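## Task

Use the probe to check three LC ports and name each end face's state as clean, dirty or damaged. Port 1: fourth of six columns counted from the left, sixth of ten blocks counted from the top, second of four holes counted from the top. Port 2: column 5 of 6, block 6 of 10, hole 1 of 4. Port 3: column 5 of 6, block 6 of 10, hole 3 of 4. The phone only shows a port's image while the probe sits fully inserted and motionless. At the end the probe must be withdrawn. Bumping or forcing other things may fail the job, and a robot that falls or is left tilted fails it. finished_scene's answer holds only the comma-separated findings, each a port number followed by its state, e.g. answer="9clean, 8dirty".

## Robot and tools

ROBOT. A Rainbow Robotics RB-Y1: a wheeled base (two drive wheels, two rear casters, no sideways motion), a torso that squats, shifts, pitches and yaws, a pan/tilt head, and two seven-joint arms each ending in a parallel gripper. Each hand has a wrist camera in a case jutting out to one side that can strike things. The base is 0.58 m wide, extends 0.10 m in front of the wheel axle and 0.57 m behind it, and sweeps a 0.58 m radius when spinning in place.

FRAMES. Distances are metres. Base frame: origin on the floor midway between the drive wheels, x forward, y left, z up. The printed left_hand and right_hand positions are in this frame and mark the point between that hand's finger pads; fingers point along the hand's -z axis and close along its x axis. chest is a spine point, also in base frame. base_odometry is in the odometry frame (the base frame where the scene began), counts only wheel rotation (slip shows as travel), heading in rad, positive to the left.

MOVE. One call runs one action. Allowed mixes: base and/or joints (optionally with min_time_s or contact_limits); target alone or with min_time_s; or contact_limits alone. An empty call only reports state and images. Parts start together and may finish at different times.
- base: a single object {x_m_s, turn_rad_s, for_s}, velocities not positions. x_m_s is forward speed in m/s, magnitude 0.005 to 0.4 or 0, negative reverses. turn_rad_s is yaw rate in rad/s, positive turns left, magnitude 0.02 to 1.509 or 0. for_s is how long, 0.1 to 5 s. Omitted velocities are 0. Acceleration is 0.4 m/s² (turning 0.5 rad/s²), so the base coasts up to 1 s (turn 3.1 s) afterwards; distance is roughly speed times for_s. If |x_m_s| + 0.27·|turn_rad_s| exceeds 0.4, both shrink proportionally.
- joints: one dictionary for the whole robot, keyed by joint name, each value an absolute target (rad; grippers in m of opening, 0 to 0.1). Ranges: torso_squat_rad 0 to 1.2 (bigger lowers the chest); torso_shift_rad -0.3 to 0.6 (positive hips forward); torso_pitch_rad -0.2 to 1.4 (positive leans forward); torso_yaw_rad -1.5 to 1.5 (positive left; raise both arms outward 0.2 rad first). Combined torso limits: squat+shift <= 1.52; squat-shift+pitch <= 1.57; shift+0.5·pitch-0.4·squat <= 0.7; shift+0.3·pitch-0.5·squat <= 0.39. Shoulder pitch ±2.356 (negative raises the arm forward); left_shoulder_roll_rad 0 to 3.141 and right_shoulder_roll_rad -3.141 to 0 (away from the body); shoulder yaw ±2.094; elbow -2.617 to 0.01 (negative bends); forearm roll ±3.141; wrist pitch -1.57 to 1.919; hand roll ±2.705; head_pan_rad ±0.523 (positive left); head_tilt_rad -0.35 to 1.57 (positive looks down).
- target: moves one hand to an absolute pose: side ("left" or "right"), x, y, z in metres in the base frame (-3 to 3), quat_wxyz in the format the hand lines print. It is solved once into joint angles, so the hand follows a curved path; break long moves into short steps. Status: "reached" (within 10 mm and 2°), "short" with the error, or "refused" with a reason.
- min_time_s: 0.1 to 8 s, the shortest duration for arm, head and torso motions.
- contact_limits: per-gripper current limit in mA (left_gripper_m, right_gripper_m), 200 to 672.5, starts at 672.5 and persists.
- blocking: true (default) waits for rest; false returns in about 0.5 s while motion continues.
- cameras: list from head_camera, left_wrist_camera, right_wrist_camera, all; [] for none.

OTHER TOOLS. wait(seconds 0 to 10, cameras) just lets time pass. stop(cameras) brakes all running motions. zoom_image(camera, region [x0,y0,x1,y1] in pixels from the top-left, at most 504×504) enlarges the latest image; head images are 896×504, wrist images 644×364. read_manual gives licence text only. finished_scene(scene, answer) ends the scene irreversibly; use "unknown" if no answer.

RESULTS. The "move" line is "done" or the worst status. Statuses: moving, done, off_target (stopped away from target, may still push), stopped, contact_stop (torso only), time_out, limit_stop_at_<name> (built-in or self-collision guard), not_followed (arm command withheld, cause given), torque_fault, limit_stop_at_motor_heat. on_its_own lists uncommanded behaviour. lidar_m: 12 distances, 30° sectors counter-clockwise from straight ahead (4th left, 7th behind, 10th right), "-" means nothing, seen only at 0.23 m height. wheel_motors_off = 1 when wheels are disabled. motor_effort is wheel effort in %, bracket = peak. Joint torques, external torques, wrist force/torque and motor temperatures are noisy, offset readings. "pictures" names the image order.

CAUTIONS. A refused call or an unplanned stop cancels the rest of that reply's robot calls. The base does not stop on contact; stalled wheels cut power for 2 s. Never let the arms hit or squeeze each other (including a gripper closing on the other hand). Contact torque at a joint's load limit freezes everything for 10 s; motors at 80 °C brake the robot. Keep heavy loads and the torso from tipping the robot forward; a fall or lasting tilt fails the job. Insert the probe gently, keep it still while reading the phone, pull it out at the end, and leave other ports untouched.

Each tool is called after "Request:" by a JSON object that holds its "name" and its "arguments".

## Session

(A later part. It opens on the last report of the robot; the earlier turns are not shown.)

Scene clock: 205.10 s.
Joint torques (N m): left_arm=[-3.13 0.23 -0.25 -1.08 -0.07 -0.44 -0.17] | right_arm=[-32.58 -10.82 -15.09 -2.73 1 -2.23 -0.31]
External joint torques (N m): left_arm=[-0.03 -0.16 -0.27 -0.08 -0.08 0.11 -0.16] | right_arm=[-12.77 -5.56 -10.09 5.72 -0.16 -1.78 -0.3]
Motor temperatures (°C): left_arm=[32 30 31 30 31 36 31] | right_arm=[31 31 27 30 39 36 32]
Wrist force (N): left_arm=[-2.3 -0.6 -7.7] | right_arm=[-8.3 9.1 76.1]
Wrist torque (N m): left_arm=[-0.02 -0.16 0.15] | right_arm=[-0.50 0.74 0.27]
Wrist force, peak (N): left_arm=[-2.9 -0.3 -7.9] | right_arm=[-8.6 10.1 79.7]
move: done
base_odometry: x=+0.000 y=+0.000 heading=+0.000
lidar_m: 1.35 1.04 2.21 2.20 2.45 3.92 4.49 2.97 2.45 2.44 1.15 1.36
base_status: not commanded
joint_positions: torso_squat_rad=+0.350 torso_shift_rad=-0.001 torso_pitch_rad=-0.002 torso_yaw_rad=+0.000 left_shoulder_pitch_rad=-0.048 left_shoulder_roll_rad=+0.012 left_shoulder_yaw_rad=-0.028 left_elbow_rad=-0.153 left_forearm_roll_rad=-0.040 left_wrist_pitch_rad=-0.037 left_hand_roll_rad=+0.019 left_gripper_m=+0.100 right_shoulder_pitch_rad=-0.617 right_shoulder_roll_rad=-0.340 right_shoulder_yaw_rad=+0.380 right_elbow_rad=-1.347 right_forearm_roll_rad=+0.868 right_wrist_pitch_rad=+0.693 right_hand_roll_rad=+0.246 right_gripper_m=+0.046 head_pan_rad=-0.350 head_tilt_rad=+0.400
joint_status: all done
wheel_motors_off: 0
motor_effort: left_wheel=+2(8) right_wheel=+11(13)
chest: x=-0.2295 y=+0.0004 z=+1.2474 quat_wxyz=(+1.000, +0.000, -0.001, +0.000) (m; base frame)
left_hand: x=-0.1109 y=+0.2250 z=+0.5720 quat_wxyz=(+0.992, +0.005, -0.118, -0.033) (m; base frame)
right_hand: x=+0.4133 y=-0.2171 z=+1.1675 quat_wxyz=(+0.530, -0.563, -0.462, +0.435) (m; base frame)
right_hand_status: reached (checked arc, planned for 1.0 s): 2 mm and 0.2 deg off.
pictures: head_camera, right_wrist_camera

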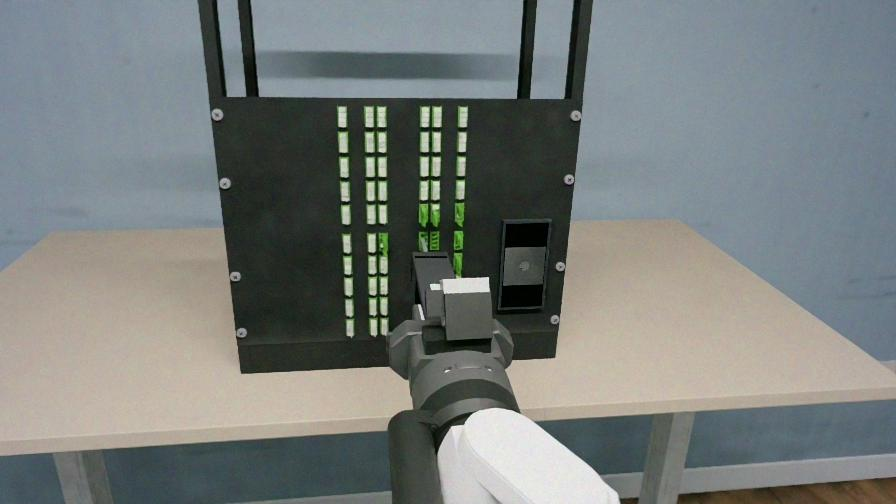

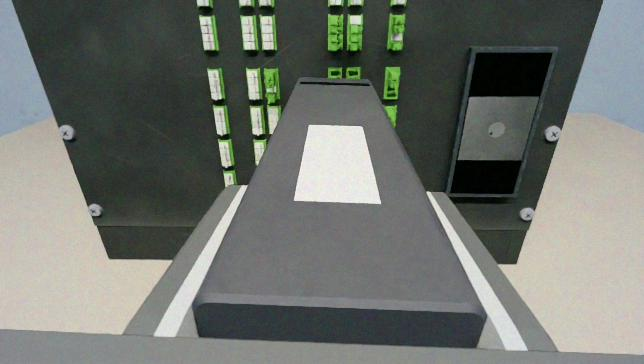

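Request:
{"name": "move", "arguments": {"target": {"side":"right","x":0.409,"y":-0.2167,"z":1.1688,"quat_wxyz":[0.5292,-0.5644,-0.4621,0.4334]}, "min_time_s": 1, "cameras": []}}

Request:
{"name": "move", "arguments": {"target": {"side":"right","x":0.4055,"y":-0.2160,"z":1.1686,"quat_wxyz":[0.5292,-0.5644,-0.4621,0.4334]}, "min_time_s": 1, "cameras": ["right_wrist_camera"]}}

Scene clock: 207.87 s.
Joint torques (N m): left_arm=[-3.26 0.3 -0.08 -0.93 0.02 -0.37 -0.09] | right_arm=[-18.36 -6.02 -4.03 -9.14 0.97 -0.16 0.08]
External joint torques (N m): left_arm=[-0.23 -0.1 -0.1 0.04 0.02 0.16 -0.08] | right_arm=[1.23 -0.87 1 -0.69 -0.2 0.31 0.09]
Motor temperatures (°C): left_arm=[32 30 31 30 31 36 31] | right_arm=[31 31 27 30 39 36 32]
Wrist force (N): left_arm=[-2.9 -0.5 -7.1] | right_arm=[-3.5 11.6 -6.2]
Wrist torque (N m): left_arm=[-0.07 -0.22 0.14] | right_arm=[-0.87 -0.46 0.23]
Wrist force, peak (N): left_arm=[-3.2 0.3 -8.1] | right_arm=[-8.3 8.9 76.4]
move: done
base_odometry: x=+0.000 y=+0.000 heading=+0.000
lidar_m: 1.35 1.04 2.21 2.21 2.45 3.92 4.49 2.96 2.45 2.44 1.15 1.36
base_status: not commanded
joint_positions: torso_squat_rad=+0.350 torso_shift_rad=+0.000 torso_pitch_rad=+0.000 torso_yaw_rad=+0.000 left_shoulder_pitch_rad=-0.048 left_shoulder_roll_rad=+0.012 left_shoulder_yaw_rad=-0.028 left_elbow_rad=-0.153 left_forearm_roll_rad=-0.040 left_wrist_pitch_rad=-0.037 left_hand_roll_rad=+0.019 left_gripper_m=+0.100 right_shoulder_pitch_rad=-0.604 right_shoulder_roll_rad=-0.341 right_shoulder_yaw_rad=+0.381 right_elbow_rad=-1.373 right_forearm_roll_rad=+0.865 right_wrist_pitch_rad=+0.704 right_hand_roll_rad=+0.256 right_gripper_m=+0.046 head_pan_rad=-0.350 head_tilt_rad=+0.400
joint_status: all done
wheel_motors_off: 0
motor_effort: left_wheel=-1(5) right_wheel=-2(13)
chest: x=-0.2280 y=+0.0003 z=+1.2475 quat_wxyz=(+1.000, +0.000, +0.000, +0.000) (m; base frame)
left_hand: x=-0.1109 y=+0.2250 z=+0.5718 quat_wxyz=(+0.993, +0.005, -0.117, -0.033) (m; base frame)
right_hand: x=+0.4106 y=-0.2166 z=+1.1676 quat_wxyz=(+0.530, -0.564, -0.462, +0.434) (m; base frame)
right_hand_status: reached (checked arc, planned for 1.0 s): 2 mm and 0.1 deg off.
pictures: none
No camera images: "cameras" was empty.

Scene clock: 209.20 s.
Joint torques (N m): left_arm=[-3.37 0.19 -0.37 -0.85 -0.07 -0.39 -0.19] | right_arm=[-19.18 -6.13 -5.19 -9.62 1.86 0.13 0.26]
External joint torques (N m): left_arm=[-0.34 -0.21 -0.4 0.12 -0.08 0.15 -0.18] | right_arm=[0.15 -1.09 -0.13 -1.17 0.68 0.62 0.27]
Motor temperatures (°C): left_arm=[32 30 31 30 31 36 31] | right_arm=[31 31 27 30 39 36 32]
Wrist force (N): left_arm=[-2.7 -0.5 -7.8] | right_arm=[-2.7 14.2 -4.7]
Wrist torque (N m): left_arm=[-0.05 -0.18 0.13] | right_arm=[-0.41 -0.62 0.17]
Wrist force, peak (N): left_arm=[-2.9 0.0 -7.9] | right_arm=[-1.5 10.7 -16.0]
move: done
base_odometry: x=+0.000 y=+0.000 heading=+0.000
lidar_m: 1.35 1.03 2.21 2.20 2.45 3.92 4.49 2.96 2.45 2.44 1.15 1.36
base_status: not commanded
joint_positions: torso_squat_rad=+0.350 torso_shift_rad=+0.000 torso_pitch_rad=+0.000 torso_yaw_rad=+0.000 left_shoulder_pitch_rad=-0.048 left_shoulder_roll_rad=+0.012 left_shoulder_yaw_rad=-0.028 left_elbow_rad=-0.153 left_forearm_roll_rad=-0.040 left_wrist_pitch_rad=-0.037 left_hand_roll_rad=+0.019 left_gripper_m=+0.100 right_shoulder_pitch_rad=-0.588 right_shoulder_roll_rad=-0.344 right_shoulder_yaw_rad=+0.383 right_elbow_rad=-1.404 right_forearm_roll_rad=+0.859 right_wrist_pitch_rad=+0.716 right_hand_roll_rad=+0.268 right_gripper_m=+0.046 head_pan_rad=-0.350 head_tilt_rad=+0.400
joint_status: all done
wheel_motors_off: 0
motor_effort: left_wheel=-3(4) right_wheel=-6(6)
chest: x=-0.2278 y=+0.0003 z=+1.2475 quat_wxyz=(+1.000, +0.000, +0.000, +0.000) (m; base frame)
left_hand: x=-0.1109 y=+0.2250 z=+0.5718 quat_wxyz=(+0.993, +0.005, -0.117, -0.033) (m; base frame)
right_hand: x=+0.4059 y=-0.2159 z=+1.1681 quat_wxyz=(+0.529, -0.564, -0.462, +0.433) (m; base frame)
right_hand_status: reached (checked arc, planned for 1.0 s): 1 mm and 0.0 deg off.
pictures: right_wrist_camera

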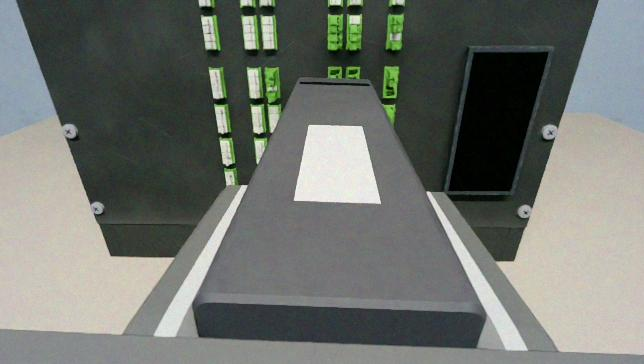

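Clean release. Continue out.

Request:
{"name": "move", "arguments": {"target": {"side":"right","x":0.398,"y":-0.2142,"z":1.168,"quat_wxyz":[0.5292,-0.5644,-0.4621,0.4334]}, "min_time_s": 1, "cameras": []}}

Request:
{"name": "move", "arguments": {"target": {"side":"right","x":0.355,"y":-0.2048,"z":1.166,"quat_wxyz":[0.5292,-0.5644,-0.4621,0.4334]}, "min_time_s": 2, "cameras": ["head_camera","right_wrist_camera"]}}

Scene clock: 211.57 s.
Joint torques (N m): left_arm=[-3 0.23 -0.47 -0.87 -0.03 -0.37 -0.2] | right_arm=[-19.55 -6.53 -5.26 -9.8 1.79 -0.14 0.22]
External joint torques (N m): left_arm=[0.02 -0.17 -0.49 0.1 -0.04 0.17 -0.19] | right_arm=[-0.62 -1.7 -0.17 -1.34 0.58 0.39 0.23]
Motor temperatures (°C): left_arm=[32 30 31 30 31 36 31] | right_arm=[31 31 27 30 39 36 32]
Wrist force (N): left_arm=[-2.1 -0.1 -7.6] | right_arm=[-3.1 13.8 -0.7]
Wrist torque (N m): left_arm=[-0.09 -0.11 0.13] | right_arm=[-0.45 -0.49 0.14]
Wrist force, peak (N): left_arm=[-3.0 -0.7 -8.0] | right_arm=[-5.0 16.8 -2.3]
move: done
base_odometry: x=+0.000 y=+0.000 heading=+0.000
lidar_m: 1.35 1.03 2.21 2.21 2.46 3.92 4.49 2.96 2.45 2.44 1.15 1.36
base_status: not commanded
joint_positions: torso_squat_rad=+0.350 torso_shift_rad=+0.000 torso_pitch_rad=+0.000 torso_yaw_rad=+0.000 left_shoulder_pitch_rad=-0.048 left_shoulder_roll_rad=+0.012 left_shoulder_yaw_rad=-0.028 left_elbow_rad=-0.153 left_forearm_roll_rad=-0.040 left_wrist_pitch_rad=-0.037 left_hand_roll_rad=+0.019 left_gripper_m=+0.100 right_shoulder_pitch_rad=-0.564 right_shoulder_roll_rad=-0.345 right_shoulder_yaw_rad=+0.388 right_elbow_rad=-1.447 right_forearm_roll_rad=+0.855 right_wrist_pitch_rad=+0.733 right_hand_roll_rad=+0.285 right_gripper_m=+0.046 head_pan_rad=-0.350 head_tilt_rad=+0.400
joint_status: all done
wheel_motors_off: 0
motor_effort: left_wheel=-2(4) right_wheel=-7(7)
chest: x=-0.2278 y=+0.0003 z=+1.2475 quat_wxyz=(+1.000, +0.000, +0.000, +0.000) (m; base frame)
left_hand: x=-0.1109 y=+0.2250 z=+0.5718 quat_wxyz=(+0.993, +0.005, -0.117, -0.033) (m; base frame)
right_hand: x=+0.3984 y=-0.2141 z=+1.1676 quat_wxyz=(+0.529, -0.564, -0.462, +0.433) (m; base frame)
right_hand_status: reached (checked arc, planned for 1.0 s): 1 mm and 0.0 deg off.
pictures: none
No camera images: "cameras" was empty.

Scene clock: 213.90 s.
Joint torques (N m): left_arm=[-3.32 0.32 -0.55 -0.82 -0.07 -0.46 -0.21] | right_arm=[-17.03 -4.17 -4.33 -9.62 1.53 -0.77 0.19]
External joint torques (N m): left_arm=[-0.3 -0.08 -0.57 0.15 -0.08 0.08 -0.2] | right_arm=[-0.35 -0.49 0.65 -1.11 0.24 -0.1 0.19]
Motor temperatures (°C): left_arm=[32 30 31 30 31 36 31] | right_arm=[30 31 27 30 39 36 32]
Wrist force (N): left_arm=[-2.6 -0.8 -7.6] | right_arm=[-4.4 13.4 0.1]
Wrist torque (N m): left_arm=[-0.01 -0.15 0.11] | right_arm=[-0.49 -0.21 0.14]
Wrist force, peak (N): left_arm=[-3.1 -0.6 -8.1] | right_arm=[-4.3 13.8 0.2]
move: done
base_odometry: x=+0.000 y=+0.000 heading=+0.000
lidar_m: 1.35 1.03 2.22 2.20 2.45 3.92 4.49 2.96 2.45 2.44 1.14 1.35
base_status: not commanded
joint_positions: torso_squat_rad=+0.350 torso_shift_rad=+0.000 torso_pitch_rad=+0.000 torso_yaw_rad=+0.000 left_shoulder_pitch_rad=-0.048 left_shoulder_roll_rad=+0.012 left_shoulder_yaw_rad=-0.028 left_elbow_rad=-0.153 left_forearm_roll_rad=-0.040 left_wrist_pitch_rad=-0.037 left_hand_roll_rad=+0.019 left_gripper_m=+0.100 right_shoulder_pitch_rad=-0.431 right_shoulder_roll_rad=-0.345 right_shoulder_yaw_rad=+0.414 right_elbow_rad=-1.668 right_forearm_roll_rad=+0.848 right_wrist_pitch_rad=+0.818 right_hand_roll_rad=+0.366 right_gripper_m=+0.046 head_pan_rad=-0.350 head_tilt_rad=+0.400
joint_status: all done
wheel_motors_off: 0
motor_effort: left_wheel=-1(4) right_wheel=-4(7)
chest: x=-0.2279 y=+0.0003 z=+1.2475 quat_wxyz=(+1.000, +0.000, +0.000, +0.000) (m; base frame)
left_hand: x=-0.1109 y=+0.2250 z=+0.5718 quat_wxyz=(+0.993, +0.005, -0.117, -0.033) (m; base frame)
right_hand: x=+0.3556 y=-0.2049 z=+1.1657 quat_wxyz=(+0.529, -0.564, -0.462, +0.433) (m; base frame)
right_hand_status: reached (checked arc, planned for 2.0 s): 1 mm and 0.0 deg off.
pictures: head_camera, right_wrist_camera

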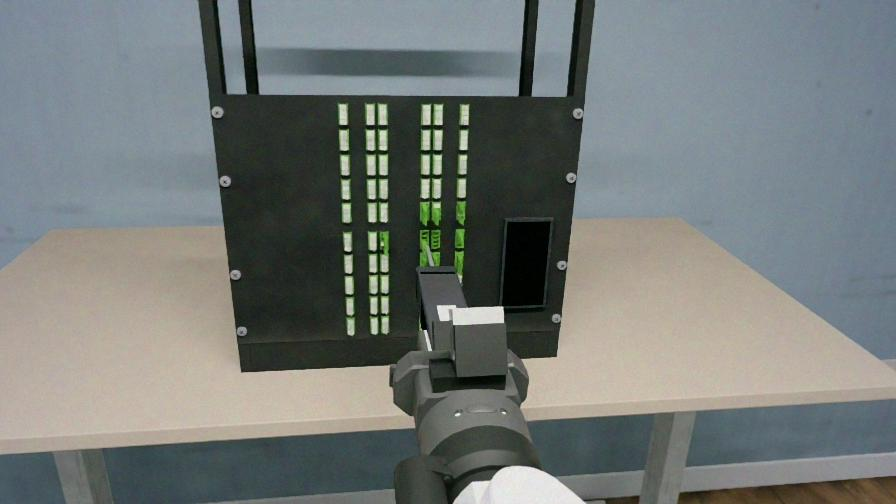

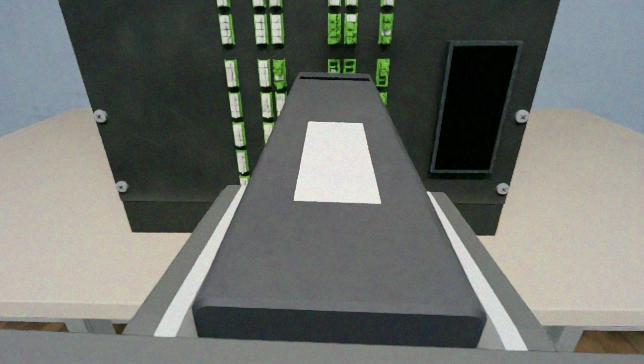

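Request:
{"name": "finished_scene", "arguments": {"scene": 1, "answer": "1dirty, 2clean, 3damaged"}}

The scene is finished: the task was done.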